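# Place phone on comic book, laptop on its stand

## Task

Put the phone down so it lies flat with all of it resting on the comic book. Put the laptop, shut, onto the laptop stand with its top side facing up and one of its long edges resting against the stand's lips. When finished, neither gripper may be in contact with the phone or the laptop.

## Robot and tools

Robot: two arms, left_arm and right_arm, each ending in a two-finger gripper. The fingers point along the gripper's +z axis and spread apart along its y axis. The reported end_effector_position is the spot between the finger pads, roughly 1 cm behind the tips.

Frame: every position, velocity and hand pose is given in the scene frame. Its origin sits at table-top height, halfway between the two arms' nominal bases. +z points up, +x points out over the table, and left_arm is on the +y side. These arm names do not match the left and right of the images. A BASES line, if shown, gives each base's true calibrated location. Printed hand positions and orientations may be wrong by a few centimetres, more at long reach.

The 14-number row: both execute_actions and move take rows of exactly 14 numbers, one row covering both arms even when only one moves. Order: dx, dy, dz, rx, ry, rz, opening for left_arm, then those seven again for right_arm. The first six per arm are an offset, not a pose: they are measured along the scene axes from that arm's Hand target as it stood when the action or move began, and the gripper rotates about that point. Scale: 1.0 equals 0.6 m for dx, dy, dz and 180 degrees for rx, ry, rz; values lie in -1 to 1. rx, ry, rz form a single rotation vector. If the translation's length exceeds 1.0 it may be cut down along its direction. Opening is absolute, not an offset: +1 is fully open (0.094 m), -1 is shut. Writing six zeros re-commands the arm's present Hand target, which is how you release an arm that is stuck pushing on something. A 0 in the opening slot really commands half-closed, so to leave a gripper unchanged resend its current opening.

execute_actions(actions, cameras): actions is a list of up to 15 actions; each action is a list of up to 15 rows, each row lasting one 1/30 s step. A short action keeps its final row for the remaining steps out of 15. Every row in an action counts from the action's starting Hand target, not from the prior row, and repeating an offset in a new action moves the hand further. An empty actions list just reports state and images. cameras picks which images return: omitted, null or ["all"] gives all; [] gives none; an unknown name invalidates the call. Camera names: cam_head_left and cam_head_right, both 896x504.

move(target, speed, blend, opening_speed, blocking, cameras): drives each gripper on a straight line to the target offset. target is one 14-number row or a list of up to 15 rows; every row in a list counts from the same starting Hand targets, not from the preceding row. speed is top path speed in m/s (0.002 to 4.3, default 0.25; rotation capped at twice that in rad/s), one number or one per target. blend, in metres, rounds corners between listed targets. opening_speed sets how fast openings change on the -1 to +1 scale per second (at least 0.2); use a low value when closing on fragile or soft items. blocking=false returns after about 0.5 s while the motion continues. Paths end together, take at least 0.5 s, and are cut at 10 s. Paths ignore obstacles and the other arm; avoid routes passing near an arm's own base. Faster moves lag, stray and strike harder. The result adds a move: line: done means at rest within 10 mm and 2 degrees; other endings include off_target, moving, held, fault. limits=paced means the commanded pose was clipped; limits=held means steps were withheld.

wait(seconds): lets time run 0 to 10 s holding the last commands; a running move keeps going. stop(): brakes a running move. zoom_image(camera, region): enlarges region [x0, y0, x1, y1] in pixels (origin top-left, at most 504x504) from the latest image of cam_head_left or cam_head_right. finished_scene(scene): ends the current scene, given its number; irreversible, so only call it once the goal holds steadily.

Reading results: Hand target is the last commanded pose after clipping; orientation commands are clipped to within 40 degrees of the measured one each step. Grippers often rest a centimetre or more short; the next command, even zeros, re-requests it, or add the missing distance. grip_measured is finger opening on the command scale, reading up to ~2.7 mm wide when empty and a few mm narrow under full squeeze; it tracks your command even after contact, so it does not reveal a touch. To release, command well above grip_measured. grip_effort_nm is gripper motor effort (negative closing), not pad force, with offset and friction residue. Joint velocities 'within noise' means still. Joint torques include gravity; torques 3 and 4 wrap at ±28 N m.

Avoid: knocking or dropping anything off the table, releasing objects while they move, fast collisions, hard presses, and any contact or squeeze between the two arms or their fingers, which can fail the run. Pushing into unreachable poses, holding loads or staying stretched heats motors; a MOTOR HOT line warns, and at 100 °C the arm goes limp for 30 to 60 s or more. Objects may occasionally be nudged by outside disturbances.

Each tool is called after ">>>" by a JSON object that holds its "fn" and its "kwargs".

## Session

>>> {"fn": "execute_actions", "kwargs": {"actions": []}}

Scene clock: 0.00 s.
left_arm: end_effector_position=(+0.4917, +0.7724, +0.2723) grip_measured=+1.000 grip_effort_nm=n/a end_effector_quat_wxyz=(+0.538, +0.343, +0.763, +0.102) | right_arm: end_effector_position=(+0.0817, -0.5453, +0.1551) grip_measured=+1.000 grip_effort_nm=n/a end_effector_quat_wxyz=(-0.018, +0.931, +0.365, +0.017)
Joint positions: left_arm=[1.045 1.959 1.826 -0.901 1.086 1.589 0.094] | right_arm=[-1.159 1.068 0.818 -1.355 -0.035 1.239 0.094]
Joint velocities: within noise
Joint torques (N m): no reading
Motor temperatures (°C): left_arm=[23 25 27 24 28 25 28] | right_arm=[27 30 27 25 24 24 25]
Heat: left arm: hottest wrist yaw 28 °C; right arm: hottest shoulder 30 °C.
Hand target: left_arm +0.4939, +0.7763, +0.2941; +0.539, +0.352, +0.755, +0.121 | right_arm +0.0850, -0.5527, +0.1634; -0.006, +0.931, +0.366, +0.017
Tool commands: left_gripper/opening=+1.0 right_gripper/opening=+1.0

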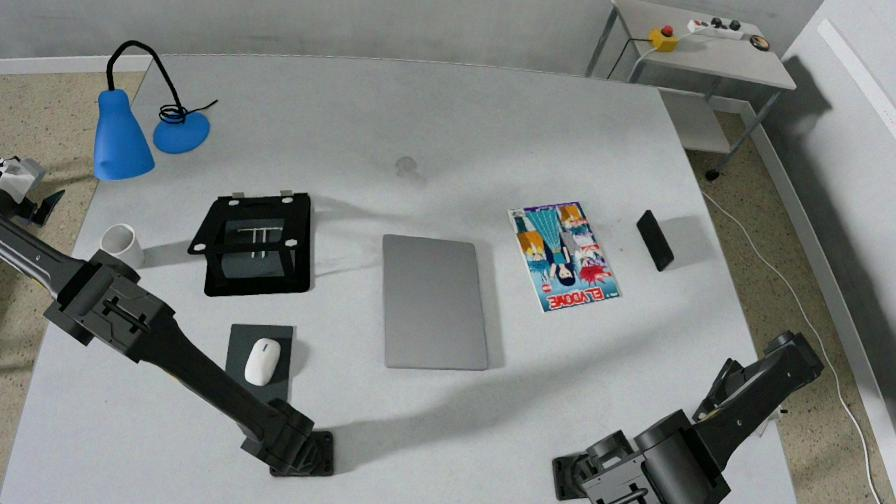

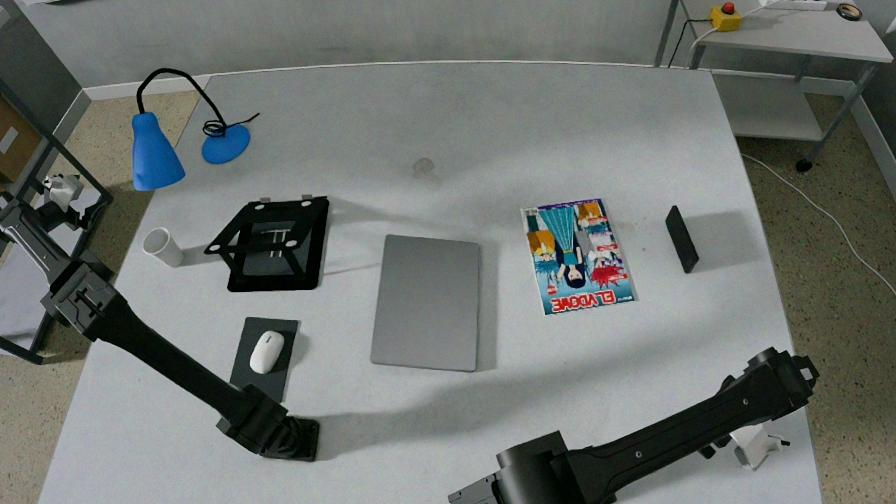

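>>> {"fn": "zoom_image", "kwargs": {"camera": "cam_head_left", "region": [180, 180, 340, 310]}}

>>> {"fn": "zoom_image", "kwargs": {"camera": "cam_head_right", "region": [190, 180, 350, 310]}}

>>> {"fn": "zoom_image", "kwargs": {"camera": "cam_head_left", "region": [600, 180, 740, 300]}}

>>> {"fn": "zoom_image", "kwargs": {"camera": "cam_head_right", "region": [600, 180, 740, 300]}}

>>> {"fn": "zoom_image", "kwargs": {"camera": "cam_head_left", "region": [360, 210, 520, 390]}}

>>> {"fn": "zoom_image", "kwargs": {"camera": "cam_head_right", "region": [360, 210, 520, 390]}}

Scaled by 3.150.

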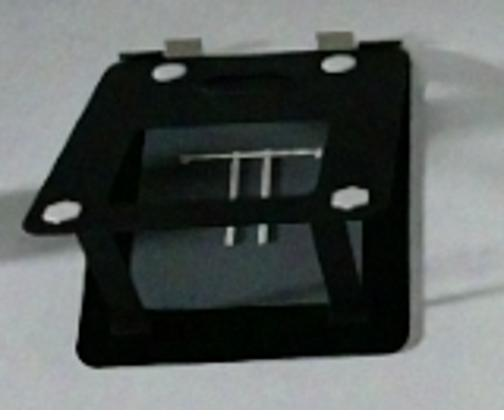

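Scaled by 3.150.

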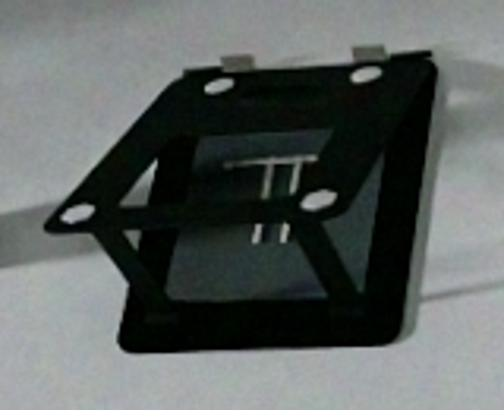

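Scaled by 3.600.

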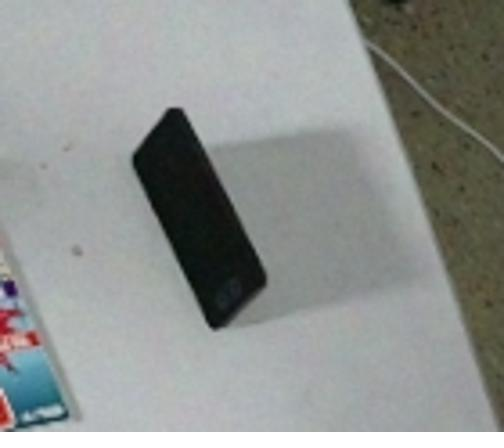

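Scaled by 3.600.

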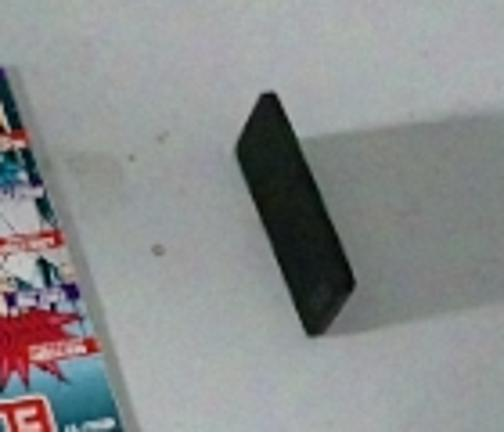

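Scaled by 2.800.

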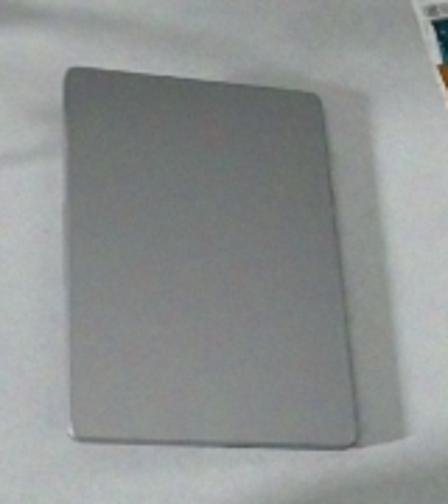

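Scaled by 2.800.

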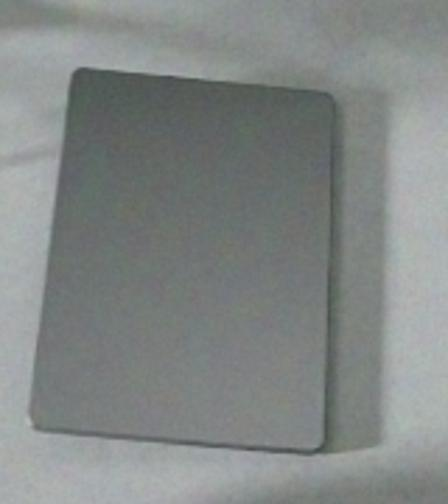

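>>> {"fn": "zoom_image", "kwargs": {"camera": "cam_head_right", "region": [640, 320, 860, 500]}}

>>> {"fn": "zoom_image", "kwargs": {"camera": "cam_head_left", "region": [540, 320, 860, 503]}}

>>> {"fn": "zoom_image", "kwargs": {"camera": "cam_head_left", "region": [0, 130, 200, 350]}}

Scaled by 2.291.

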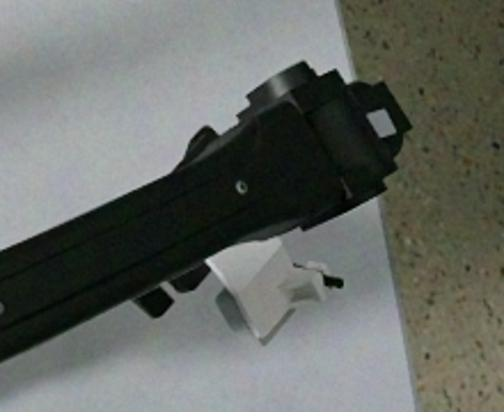

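Scaled by 1.575.

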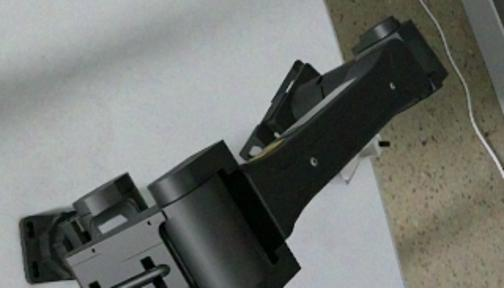

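Scaled by 2.291.

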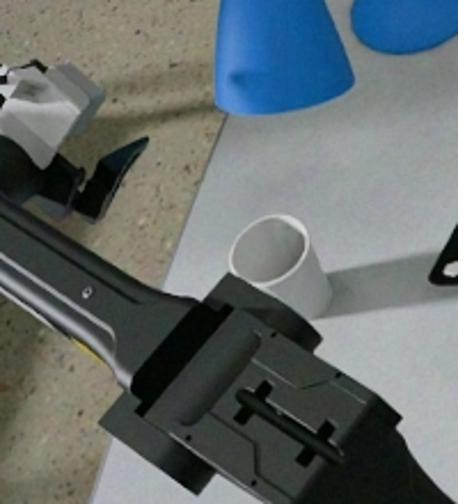

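>>> {"fn": "move", "kwargs": {"target": [0,0,0,0,0,0,1, 0.442,0.338,0.061,0,0,-0.238,1]}}

Scene clock: 44.27 s.
left_arm: end_effector_position=(+0.4917, +0.7724, +0.2723) grip_measured=+1.000 grip_effort_nm=0.027 end_effector_quat_wxyz=(+0.538, +0.343, +0.763, +0.102) | right_arm: end_effector_position=(+0.3313, -0.3489, +0.1869) grip_measured=+1.000 grip_effort_nm=-0.012 end_effector_quat_wxyz=(-0.208, +0.911, +0.348, +0.077)
Joint positions: left_arm=[1.045 1.959 1.826 -0.901 1.086 1.589 0.094] | right_arm=[-0.31 1.391 1.125 -1.453 -0.425 2.075 0.094]
Joint velocities: within noise
Joint torques (N m): left_arm=[-1.85 -24.12 13.61 1.11 0.55 -0.01] | right_arm=[1.14 -10.81 12.03 -0.61 -0.24 0.24]
Motor temperatures (°C): left_arm=[23 28 31 24 28 24 27] | right_arm=[27 31 34 25 24 24 25]
Heat: left arm: hottest elbow 31 °C; right arm: hottest elbow 34 °C.
Hand target: left_arm +0.4939, +0.7763, +0.2941; +0.539, +0.352, +0.755, +0.121 | right_arm +0.3502, -0.3499, +0.2002; -0.036, +0.997, +0.063, +0.030
Off the commanded pose: left_arm 0.022 m, 3 deg | right_arm 0.023 m, 48 deg; orientation clipped.
joint sent to its limit (right arm) — joint 6 (wrist roll), upper limit. The joint targets are off in orientation, not in position.
move: off_target (left_arm, right_arm); limits=paced

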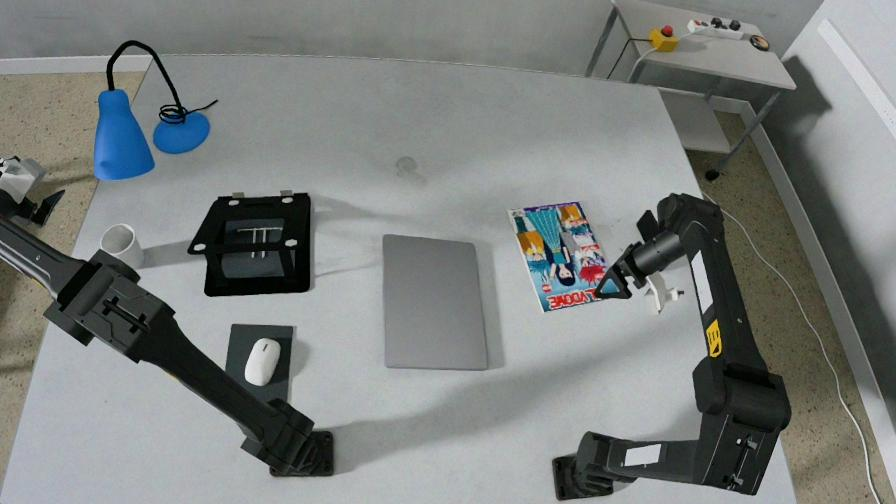

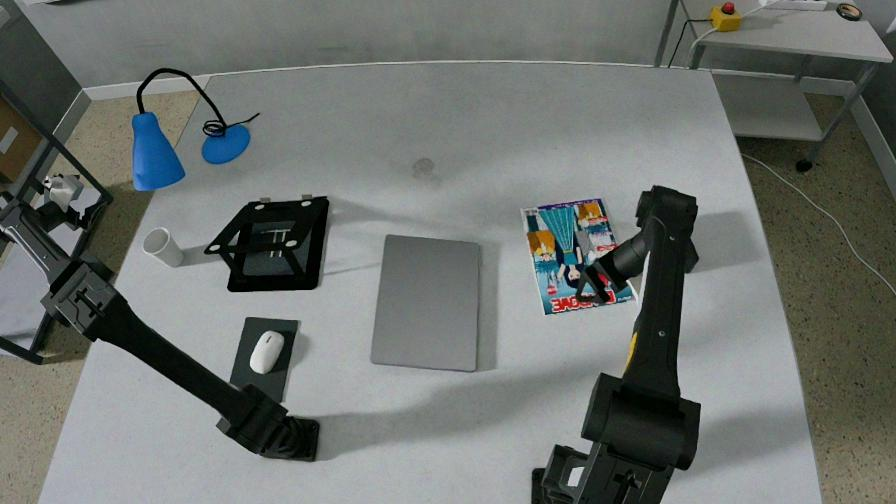

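>>> {"fn": "move", "kwargs": {"target": [[0,0,0,0,0,0,1, 0,0,0,0,0,0.48,1],[0,0,0,0,0,0,1, 0,0,0,0,0,0.96,1]], "speed": 0.6}}

Scene clock: 55.30 s.
left_arm: end_effector_position=(+0.4917, +0.7724, +0.2723) grip_measured=+1.000 grip_effort_nm=0.022 end_effector_quat_wxyz=(+0.538, +0.343, +0.763, +0.102) | right_arm: end_effector_position=(+0.3364, -0.3507, +0.1841) grip_measured=+1.000 grip_effort_nm=-0.027 end_effector_quat_wxyz=(-0.060, +0.005, +0.998, -0.034)
Joint positions: left_arm=[1.045 1.959 1.826 -0.901 1.086 1.589 0.094] | right_arm=[-0.082 1.398 1.167 -1.455 0.075 -0.062 0.094]
Joint velocities: within noise
Joint torques (N m): left_arm=[-1.67 -22.83 13.75 1.03 0.52 -0.01] | right_arm=[0.67 -13.8 10.45 0.28 0.01 0.1]
Motor temperatures (°C): left_arm=[23 29 32 24 28 24 27] | right_arm=[27 31 36 25 24 24 25]
Heat: left arm: hottest elbow 32 °C; right arm: hottest elbow 36 °C.
Hand target: left_arm +0.4939, +0.7763, +0.2941; +0.539, +0.352, +0.755, +0.121 | right_arm +0.3502, -0.3499, +0.2001; -0.032, +0.000, +0.999, -0.034
Off the commanded pose: left_arm 0.022 m, 3 deg | right_arm 0.021 m, 3 deg.
move: off_target (left_arm, right_arm)

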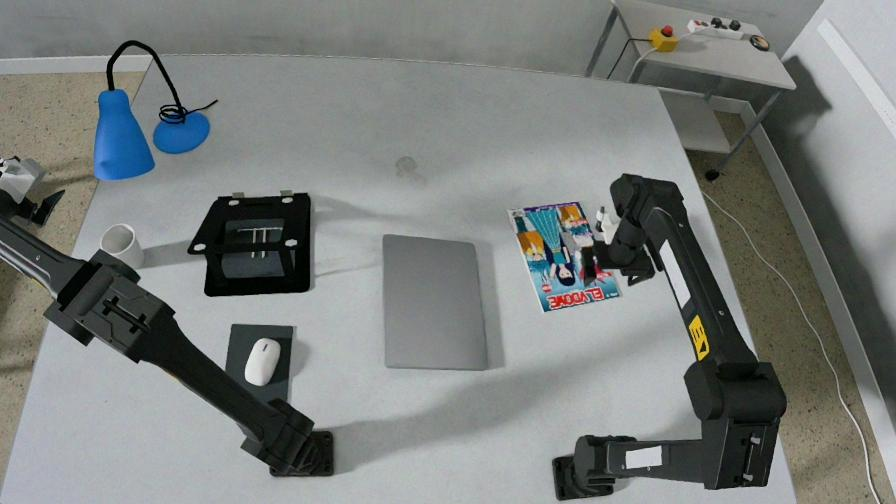

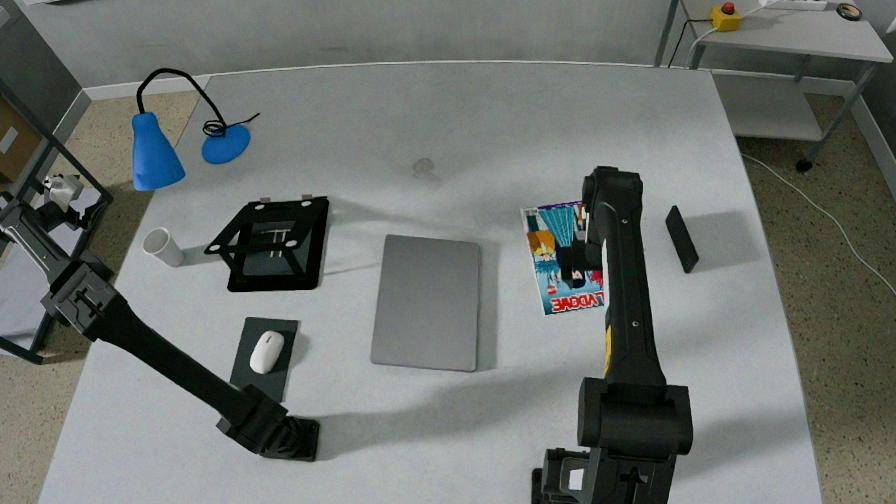

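>>> {"fn": "move", "kwargs": {"target": [0,0,0,0,0,0,1, 0.25,-0.333,0.03,0,0,0,1]}}

Scene clock: 70.23 s.
left_arm: end_effector_position=(+0.4917, +0.7724, +0.2723) grip_measured=+1.000 grip_effort_nm=0.022 end_effector_quat_wxyz=(+0.538, +0.343, +0.763, +0.102) | right_arm: end_effector_position=(+0.4856, -0.5412, +0.2110) grip_measured=+1.000 grip_effort_nm=-0.027 end_effector_quat_wxyz=(-0.042, +0.001, +0.999, -0.031)
Joint positions: left_arm=[1.045 1.959 1.826 -0.901 1.086 1.589 0.094] | right_arm=[-0.401 1.862 1.815 -1.578 0.089 -0.391 0.094]
Joint velocities: within noise
Joint torques (N m): left_arm=[-1.26 -23.82 13.64 1.25 0.5 -0.03] | right_arm=[0.21 -19.19 12.67 -0.39 0.05 0.11]
Motor temperatures (°C): left_arm=[23 30 33 24 28 24 27] | right_arm=[27 32 36 25 24 24 25]
Heat: left arm: hottest elbow 33 °C; right arm: hottest elbow 36 °C.
Hand target: left_arm +0.4939, +0.7763, +0.2941; +0.539, +0.352, +0.755, +0.121 | right_arm +0.5001, -0.5498, +0.2182; -0.032, +0.000, +0.999, -0.034
Off the commanded pose: left_arm 0.022 m, 3 deg | right_arm 0.018 m, 1 deg.
move: off_target (left_arm, right_arm)

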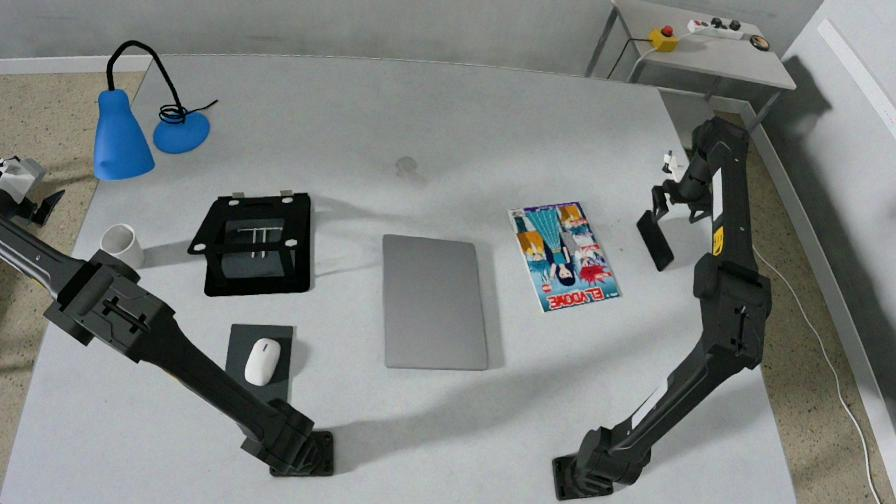

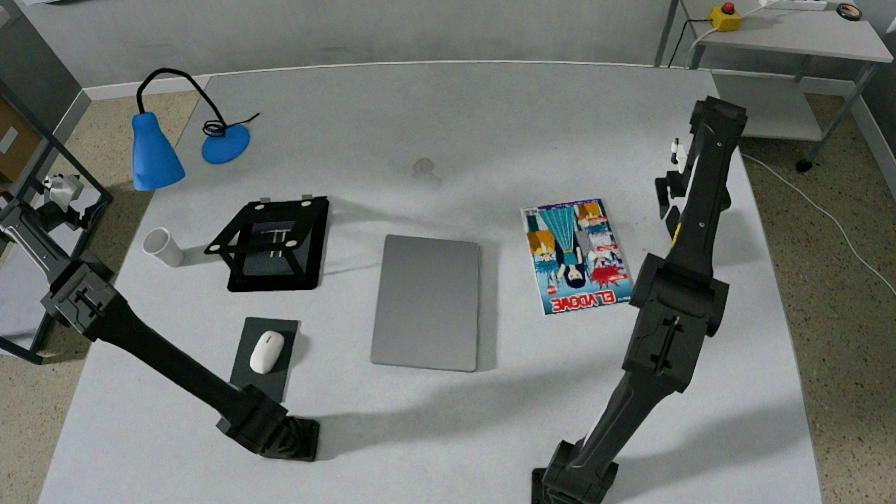

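>>> {"fn": "zoom_image", "kwargs": {"camera": "cam_head_left", "region": [610, 130, 770, 290]}}

>>> {"fn": "zoom_image", "kwargs": {"camera": "cam_head_right", "region": [610, 100, 770, 290]}}

Scaled by 3.150.

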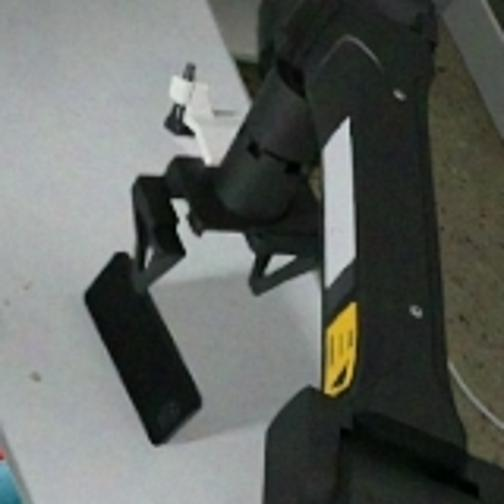

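Scaled by 2.653.

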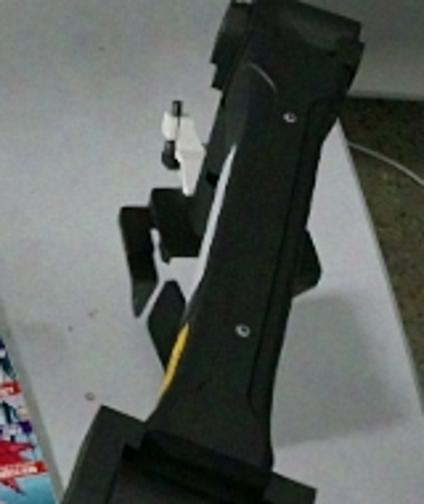

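>>> {"fn": "move", "kwargs": {"target": [0,0,0,0,0,0,1, -0.133,-0.092,-0.08,0.046,-0.266,0.066,1]}}

>>> {"fn": "zoom_image", "kwargs": {"camera": "cam_head_left", "region": [580, 160, 780, 320]}}

>>> {"fn": "zoom_image", "kwargs": {"camera": "cam_head_right", "region": [600, 160, 780, 320]}}

Scene clock: 105.03 s.
left_arm: end_effector_position=(+0.4917, +0.7724, +0.2723) grip_measured=+1.000 grip_effort_nm=0.022 end_effector_quat_wxyz=(+0.538, +0.343, +0.763, +0.102) | right_arm: end_effector_position=(+0.4247, -0.6031, +0.1653) grip_measured=+1.000 grip_effort_nm=-0.027 end_effector_quat_wxyz=(+0.372, -0.086, +0.923, +0.045)
Joint positions: left_arm=[1.045 1.959 1.826 -0.901 1.086 1.589 0.094] | right_arm=[-0.762 1.546 1.123 -0.649 -0.61 -0.782 0.094]
Joint velocities: within noise
Joint torques (N m): left_arm=[-1.9 -23.47 13.64 1.28 0.46 -0.04] | right_arm=[-0.09 -17.67 7.16 1.28 -0.41 0.06]
Motor temperatures (°C): left_arm=[23 30 34 24 28 24 27] | right_arm=[27 35 43 25 24 23 25]
Heat: left arm: hottest elbow 34 °C; right arm: hottest elbow 43 °C.
Hand target: left_arm +0.4939, +0.7763, +0.2941; +0.539, +0.352, +0.755, +0.121 | right_arm +0.4204, -0.6048, +0.1701; +0.379, -0.089, +0.921, +0.036
Off the commanded pose: left_arm 0.022 m, 3 deg | right_arm 0.007 m, 1 deg.
move: off_target (left_arm)

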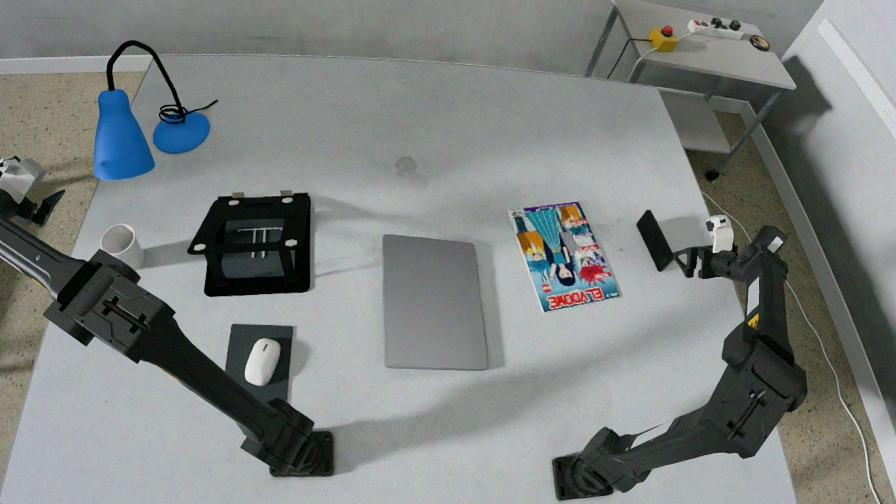

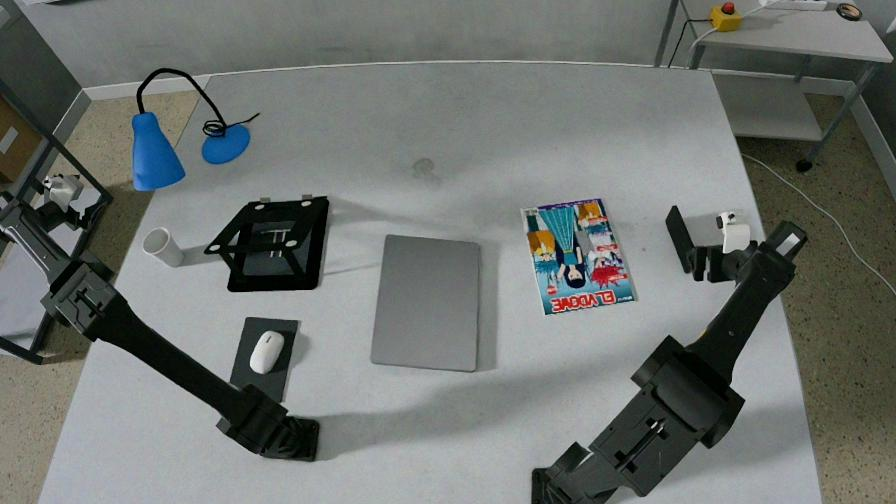

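Scaled by 2.520.

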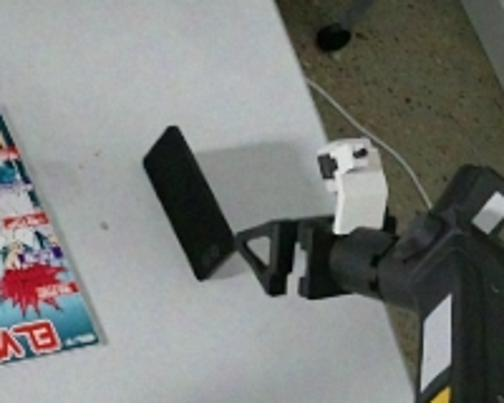

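Scaled by 2.800.

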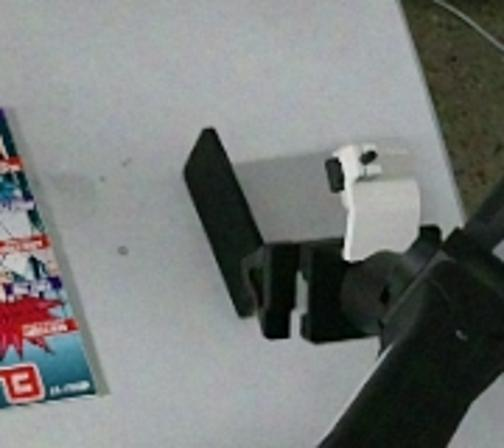

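>>> {"fn": "move", "kwargs": {"target": [0,0,0,0,0,0,1, 0.108,0.015,-0.125,0,0,0,1], "speed": 0.15}}

>>> {"fn": "zoom_image", "kwargs": {"camera": "cam_head_left", "region": [600, 180, 760, 300]}}

>>> {"fn": "zoom_image", "kwargs": {"camera": "cam_head_right", "region": [620, 180, 780, 300]}}

Scene clock: 115.50 s.
left_arm: end_effector_position=(+0.4917, +0.7724, +0.2723) grip_measured=+1.000 grip_effort_nm=0.022 end_effector_quat_wxyz=(+0.538, +0.343, +0.763, +0.102) | right_arm: end_effector_position=(+0.4786, -0.5975, +0.1012) grip_measured=+1.000 grip_effort_nm=-0.027 end_effector_quat_wxyz=(+0.378, -0.088, +0.921, +0.034)
Joint positions: left_arm=[1.045 1.959 1.826 -0.901 1.086 1.589 0.094] | right_arm=[-0.678 1.703 1.117 -0.411 -0.561 -0.694 0.094]
Joint velocities: within noise
Joint torques (N m): left_arm=[-1.44 -23.88 13.7 1.17 0.48 -0.05] | right_arm=[1.2 -16.97 8.24 1.55 -0.21 0.18]
Motor temperatures (°C): left_arm=[23 31 34 24 28 24 27] | right_arm=[27 34 40 25 24 23 25]
Heat: left arm: hottest elbow 34 °C; right arm: hottest elbow 40 °C.
Hand target: left_arm +0.4939, +0.7763, +0.2941; +0.539, +0.352, +0.755, +0.121 | right_arm +0.4851, -0.5959, +0.0950; +0.379, -0.089, +0.921, +0.036
Off the commanded pose: left_arm 0.022 m, 3 deg | right_arm 0.009 m, 0 deg.
move: off_target (left_arm)

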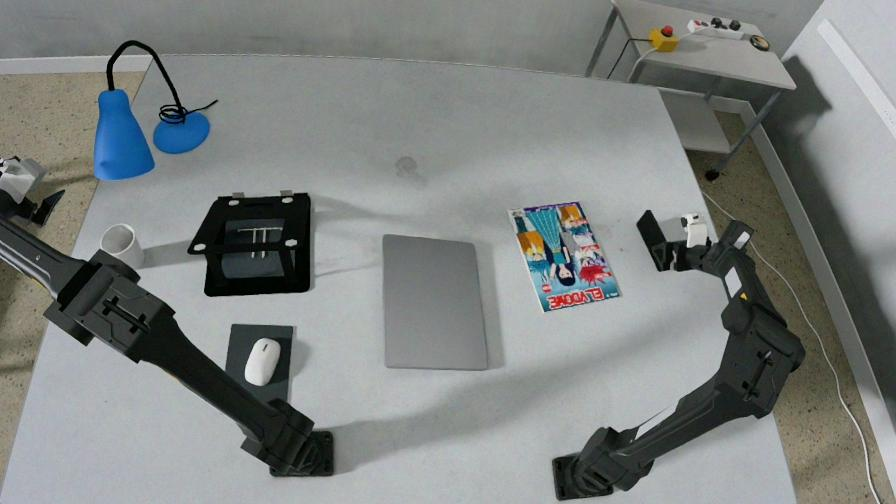

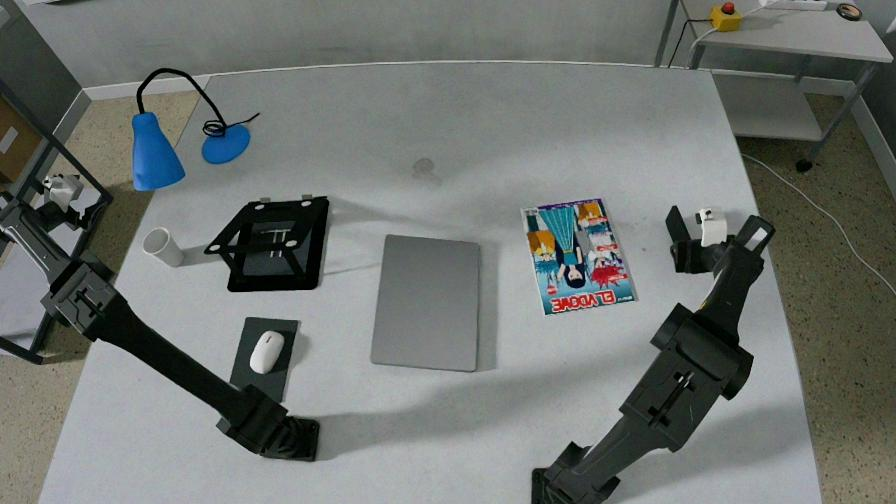

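Scaled by 3.150.

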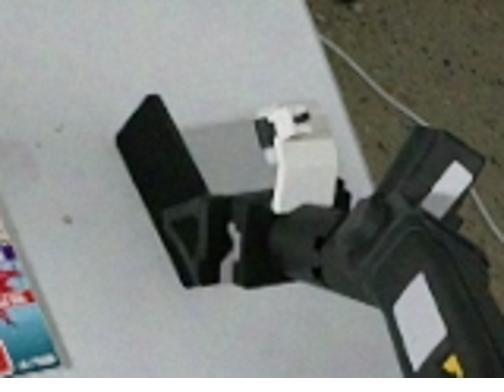

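Scaled by 3.150.

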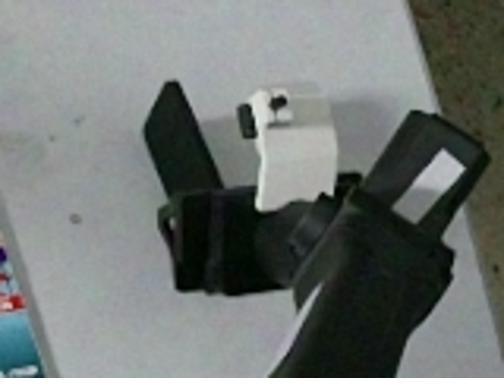

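>>> {"fn": "move", "kwargs": {"target": [0,0,0,0,0,0,1, 0.022,0.005,-0.08,0,0,0,1], "speed": 0.1}}

>>> {"fn": "zoom_image", "kwargs": {"camera": "cam_head_left", "region": [600, 180, 760, 300]}}

>>> {"fn": "zoom_image", "kwargs": {"camera": "cam_head_right", "region": [620, 180, 780, 300]}}

Scene clock: 123.23 s.
left_arm: end_effector_position=(+0.4917, +0.7724, +0.2723) grip_measured=+1.000 grip_effort_nm=0.027 end_effector_quat_wxyz=(+0.538, +0.343, +0.763, +0.102) | right_arm: end_effector_position=(+0.4978, -0.6010, +0.0637) grip_measured=+1.000 grip_effort_nm=-0.027 end_effector_quat_wxyz=(+0.386, -0.090, +0.918, +0.027)
Joint positions: left_arm=[1.045 1.959 1.826 -0.901 1.086 1.589 0.094] | right_arm=[-0.66 1.795 1.117 -0.286 -0.549 -0.673 0.094]
Joint velocities: within noise
Joint torques (N m): left_arm=[-2.2 -23.24 13.68 1.13 0.48 0.01] | right_arm=[1.26 -16.79 6.63 1.51 -0.2 0.21]
Motor temperatures (°C): left_arm=[23 31 34 24 28 24 27] | right_arm=[27 35 39 25 24 23 25]
Heat: left arm: hottest elbow 34 °C; right arm: hottest elbow 39 °C.
Hand target: left_arm +0.4939, +0.7763, +0.2941; +0.539, +0.352, +0.755, +0.121 | right_arm +0.4983, -0.5930, +0.0471; +0.379, -0.088, +0.921, +0.036
Off the commanded pose: left_arm 0.022 m, 3 deg | right_arm 0.019 m, 1 deg.
move: off_target (left_arm, right_arm)

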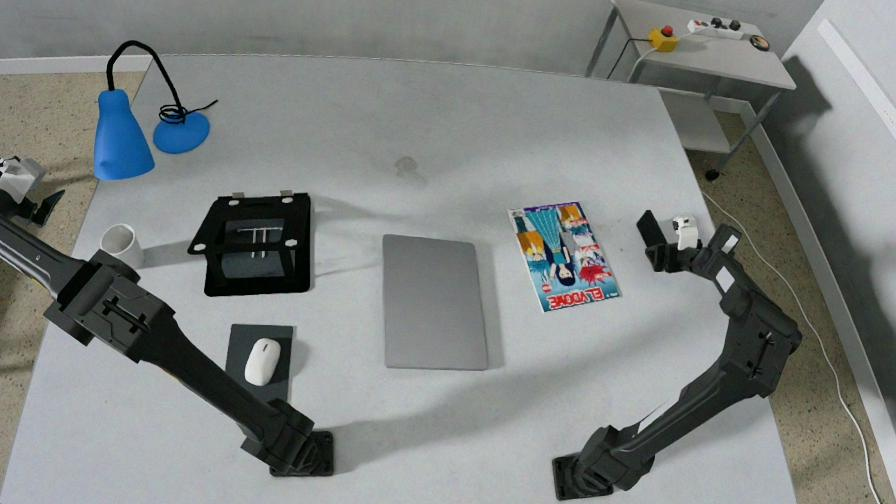

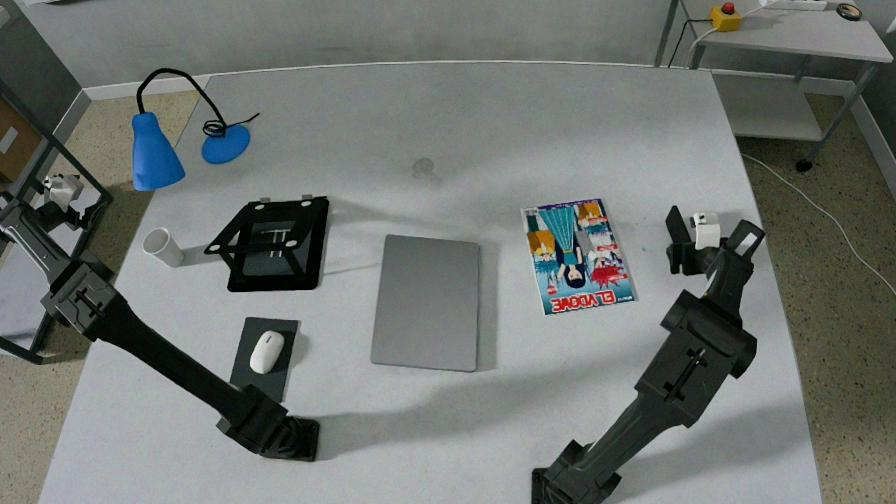

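Scaled by 3.150.

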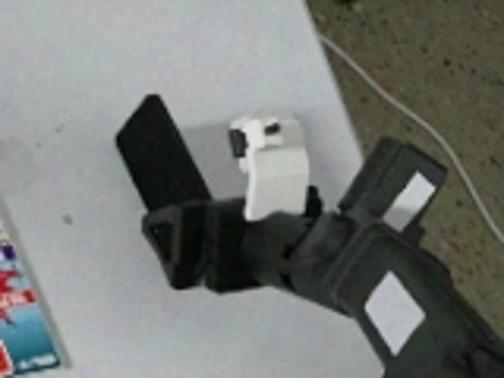

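Scaled by 3.150.

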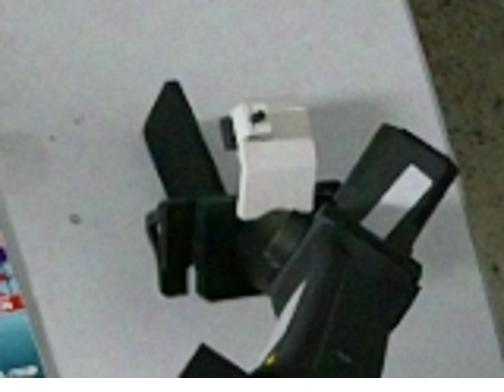

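>>> {"fn": "move", "kwargs": {"target": [0,0,0,0,0,0,1, 0,0.012,-0.025,0,0,0,1], "speed": 0.1}}

>>> {"fn": "zoom_image", "kwargs": {"camera": "cam_head_left", "region": [600, 180, 760, 300]}}

Scene clock: 126.57 s.
left_arm: end_effector_position=(+0.4917, +0.7724, +0.2723) grip_measured=+1.000 grip_effort_nm=0.027 end_effector_quat_wxyz=(+0.538, +0.343, +0.763, +0.102) | right_arm: end_effector_position=(+0.4982, -0.5942, +0.0504) grip_measured=+1.000 grip_effort_nm=-0.022 end_effector_quat_wxyz=(+0.387, -0.090, +0.917, +0.026)
Joint positions: left_arm=[1.045 1.959 1.826 -0.901 1.086 1.589 0.094] | right_arm=[-0.649 1.809 1.091 -0.238 -0.543 -0.662 0.094]
Joint velocities: within noise
Joint torques (N m): left_arm=[-1.67 -23.3 13.65 1.28 0.55 -0.03] | right_arm=[1.2 -16.85 6.26 1.54 -0.2 0.22]
Motor temperatures (°C): left_arm=[23 31 34 24 28 24 27] | right_arm=[27 34 38 25 24 23 25]
Heat: left arm: hottest elbow 34 °C; right arm: hottest elbow 38 °C.
Hand target: left_arm +0.4939, +0.7763, +0.2941; +0.539, +0.352, +0.755, +0.121 | right_arm +0.4983, -0.5858, +0.0321; +0.379, -0.088, +0.921, +0.036
Off the commanded pose: left_arm 0.022 m, 3 deg | right_arm 0.020 m, 2 deg.
move: off_target (left_arm, right_arm)

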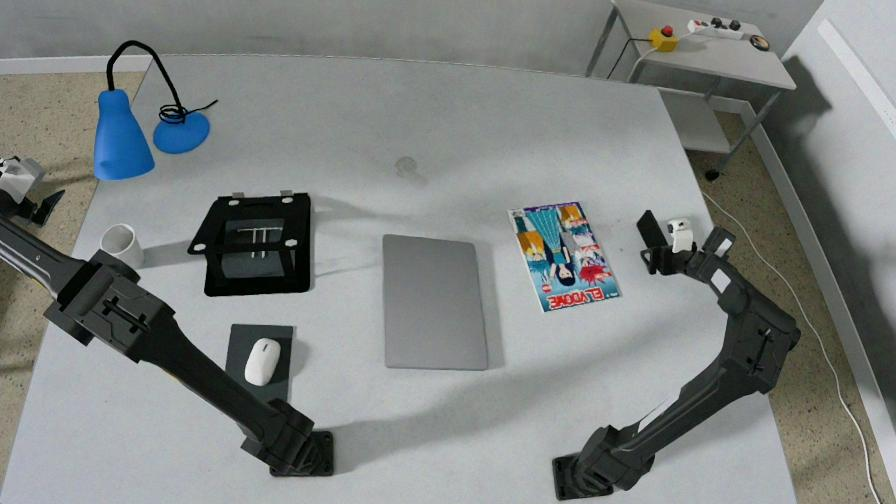

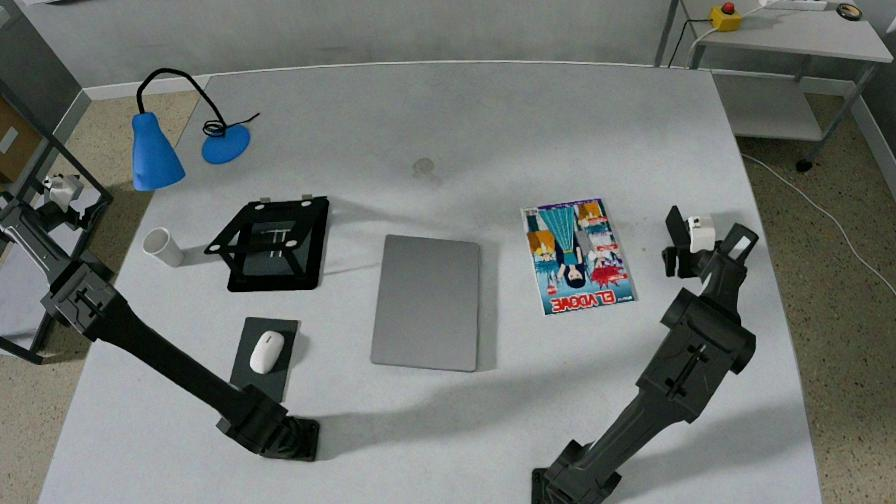

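Scaled by 3.150.

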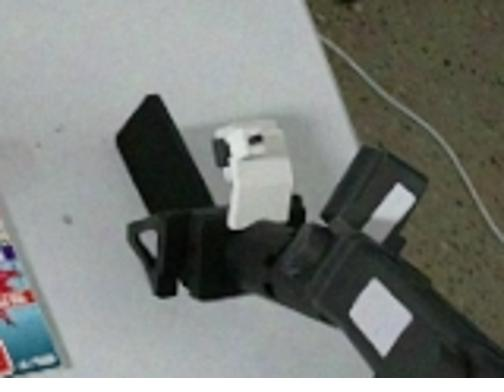

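>>> {"fn": "move", "kwargs": {"target": [0,0,0,0,0,0,1, 0,0,0,0,0,0,-0.95], "opening_speed": 0.5}}

>>> {"fn": "zoom_image", "kwargs": {"camera": "cam_head_left", "region": [600, 180, 760, 300]}}

Scene clock: 136.03 s.
left_arm: end_effector_position=(+0.4917, +0.7724, +0.2723) grip_measured=+1.000 grip_effort_nm=0.022 end_effector_quat_wxyz=(+0.538, +0.343, +0.763, +0.102) | right_arm: end_effector_position=(+0.4984, -0.5947, +0.0504) grip_measured=-0.841 grip_effort_nm=-1.013 end_effector_quat_wxyz=(+0.387, -0.089, +0.918, +0.024)
Joint positions: left_arm=[1.045 1.959 1.826 -0.901 1.086 1.589 0.094] | right_arm=[-0.648 1.809 1.091 -0.236 -0.54 -0.661 0.007]
Joint velocities: within noise
Joint torques (N m): left_arm=[-1.38 -23.12 13.59 0.95 0.51 -0.06] | right_arm=[1.26 -16.79 6.26 1.51 -0.31 0.22]
Motor temperatures (°C): left_arm=[23 31 34 24 28 24 27] | right_arm=[27 34 37 25 24 23 25]
Heat: left arm: hottest elbow 34 °C; right arm: hottest elbow 37 °C.
Hand target: left_arm +0.4939, +0.7763, +0.2941; +0.539, +0.352, +0.755, +0.121 | right_arm +0.4983, -0.5858, +0.0321; +0.379, -0.088, +0.921, +0.036
Off the commanded pose: left_arm 0.022 m, 3 deg | right_arm 0.020 m, 2 deg.
move: off_target (left_arm, right_arm)

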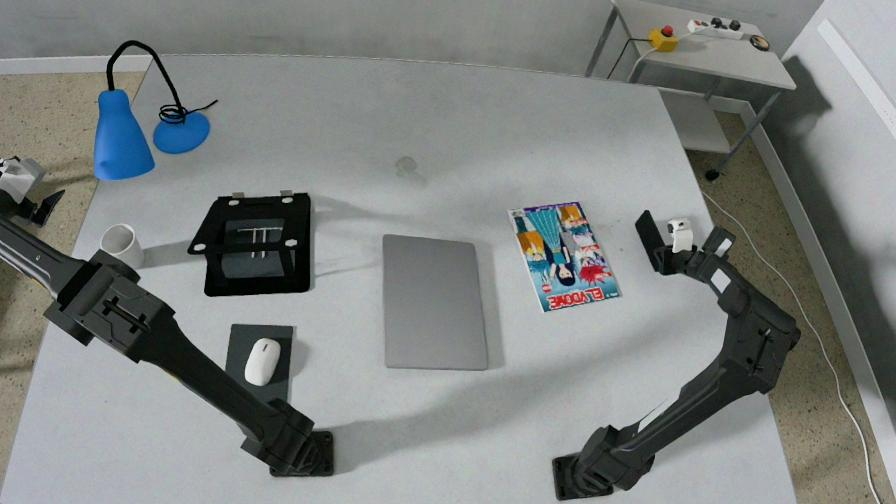

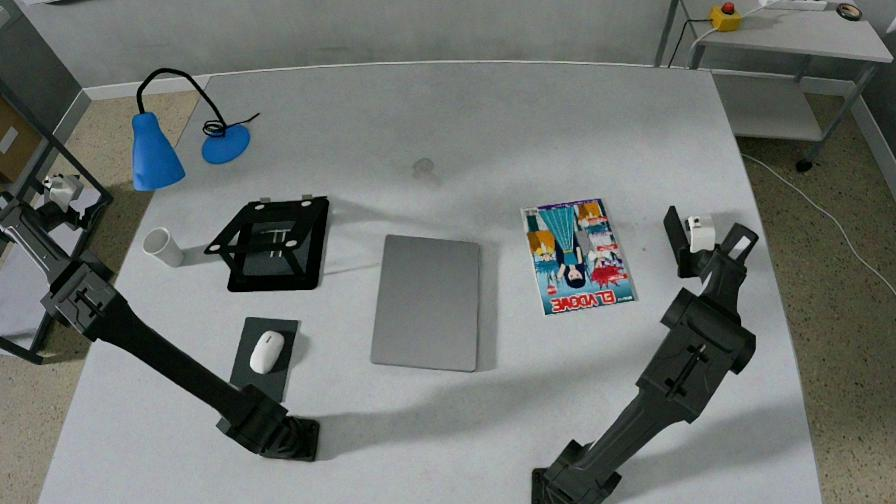

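Scaled by 3.150.

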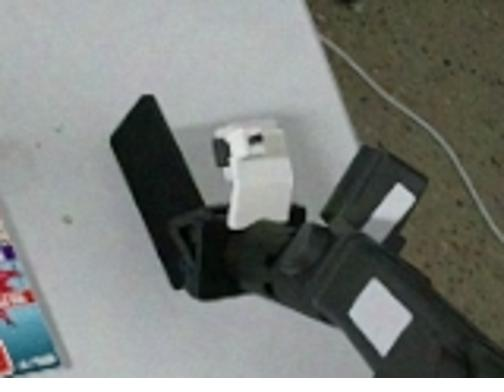

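>>> {"fn": "move", "kwargs": {"target": [[0,0,0,0,0,0,1, 0,0,0.217,0,0,0,-0.95],[0,0,0,0,0,0,1, -0.03,0.377,0.217,-0.368,0.018,0.123,-0.95]], "speed": 0.25, "blend": 0.03}}

>>> {"fn": "zoom_image", "kwargs": {"camera": "cam_head_left", "region": [480, 160, 680, 320]}}

>>> {"fn": "zoom_image", "kwargs": {"camera": "cam_head_right", "region": [480, 160, 680, 320]}}

Scene clock: 162.20 s.
left_arm: end_effector_position=(+0.4917, +0.7724, +0.2723) grip_measured=+1.000 grip_effort_nm=0.022 end_effector_quat_wxyz=(+0.538, +0.343, +0.763, +0.102) | right_arm: end_effector_position=(+0.4781, -0.3632, +0.1452) grip_measured=-0.843 grip_effort_nm=-1.038 end_effector_quat_wxyz=(+0.211, -0.451, +0.776, -0.388)
Joint positions: left_arm=[1.045 1.959 1.826 -0.901 1.086 1.589 0.094] | right_arm=[0.039 1.39 0.793 -0.151 0.456 -1.21 0.007]
Joint velocities: within noise
Joint torques (N m): left_arm=[-1.14 -23.77 13.85 1.2 0.47 -0.04] | right_arm=[1.03 -15.15 7.62 2.26 0.32 0.21]
Motor temperatures (°C): left_arm=[23 31 35 24 28 24 27] | right_arm=[27 34 36 25 24 23 26]
Heat: left arm: hottest elbow 35 °C; right arm: hottest elbow 36 °C.
Hand target: left_arm +0.4939, +0.7763, +0.2941; +0.539, +0.352, +0.755, +0.121 | right_arm +0.4802, -0.3596, +0.1621; +0.231, -0.444, +0.768, -0.399
Off the commanded pose: left_arm 0.022 m, 3 deg | right_arm 0.018 m, 3 deg.
move: off_target (left_arm, right_arm)

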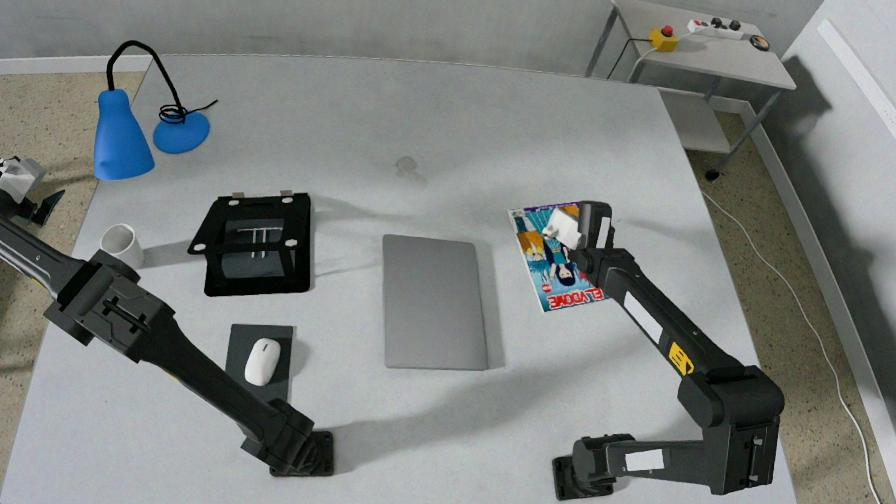

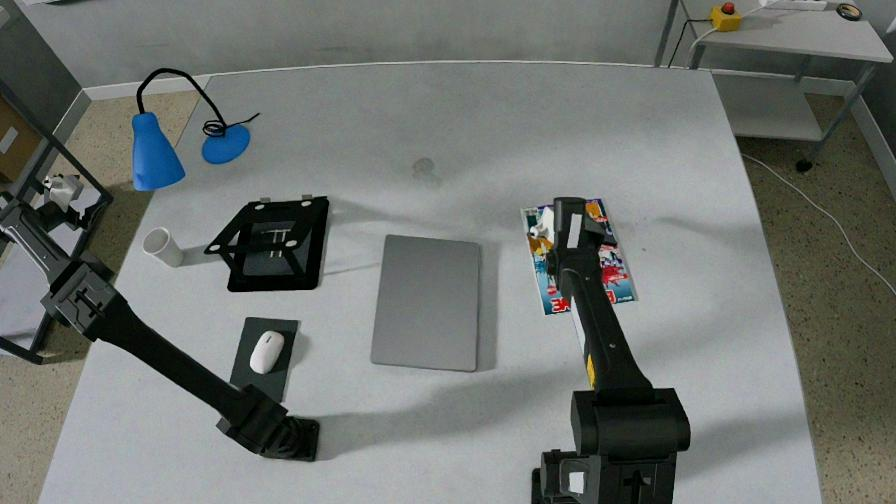

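Scaled by 2.520.

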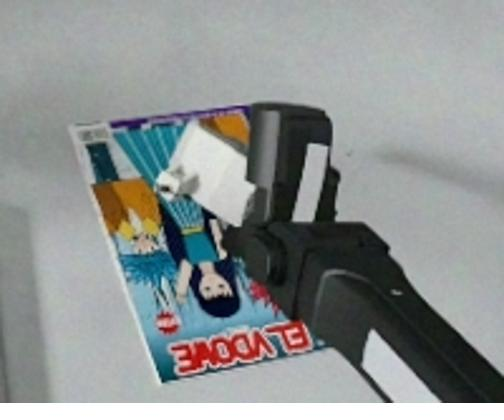

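Scaled by 2.520.

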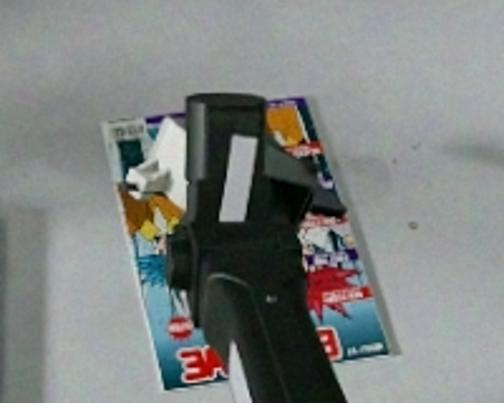

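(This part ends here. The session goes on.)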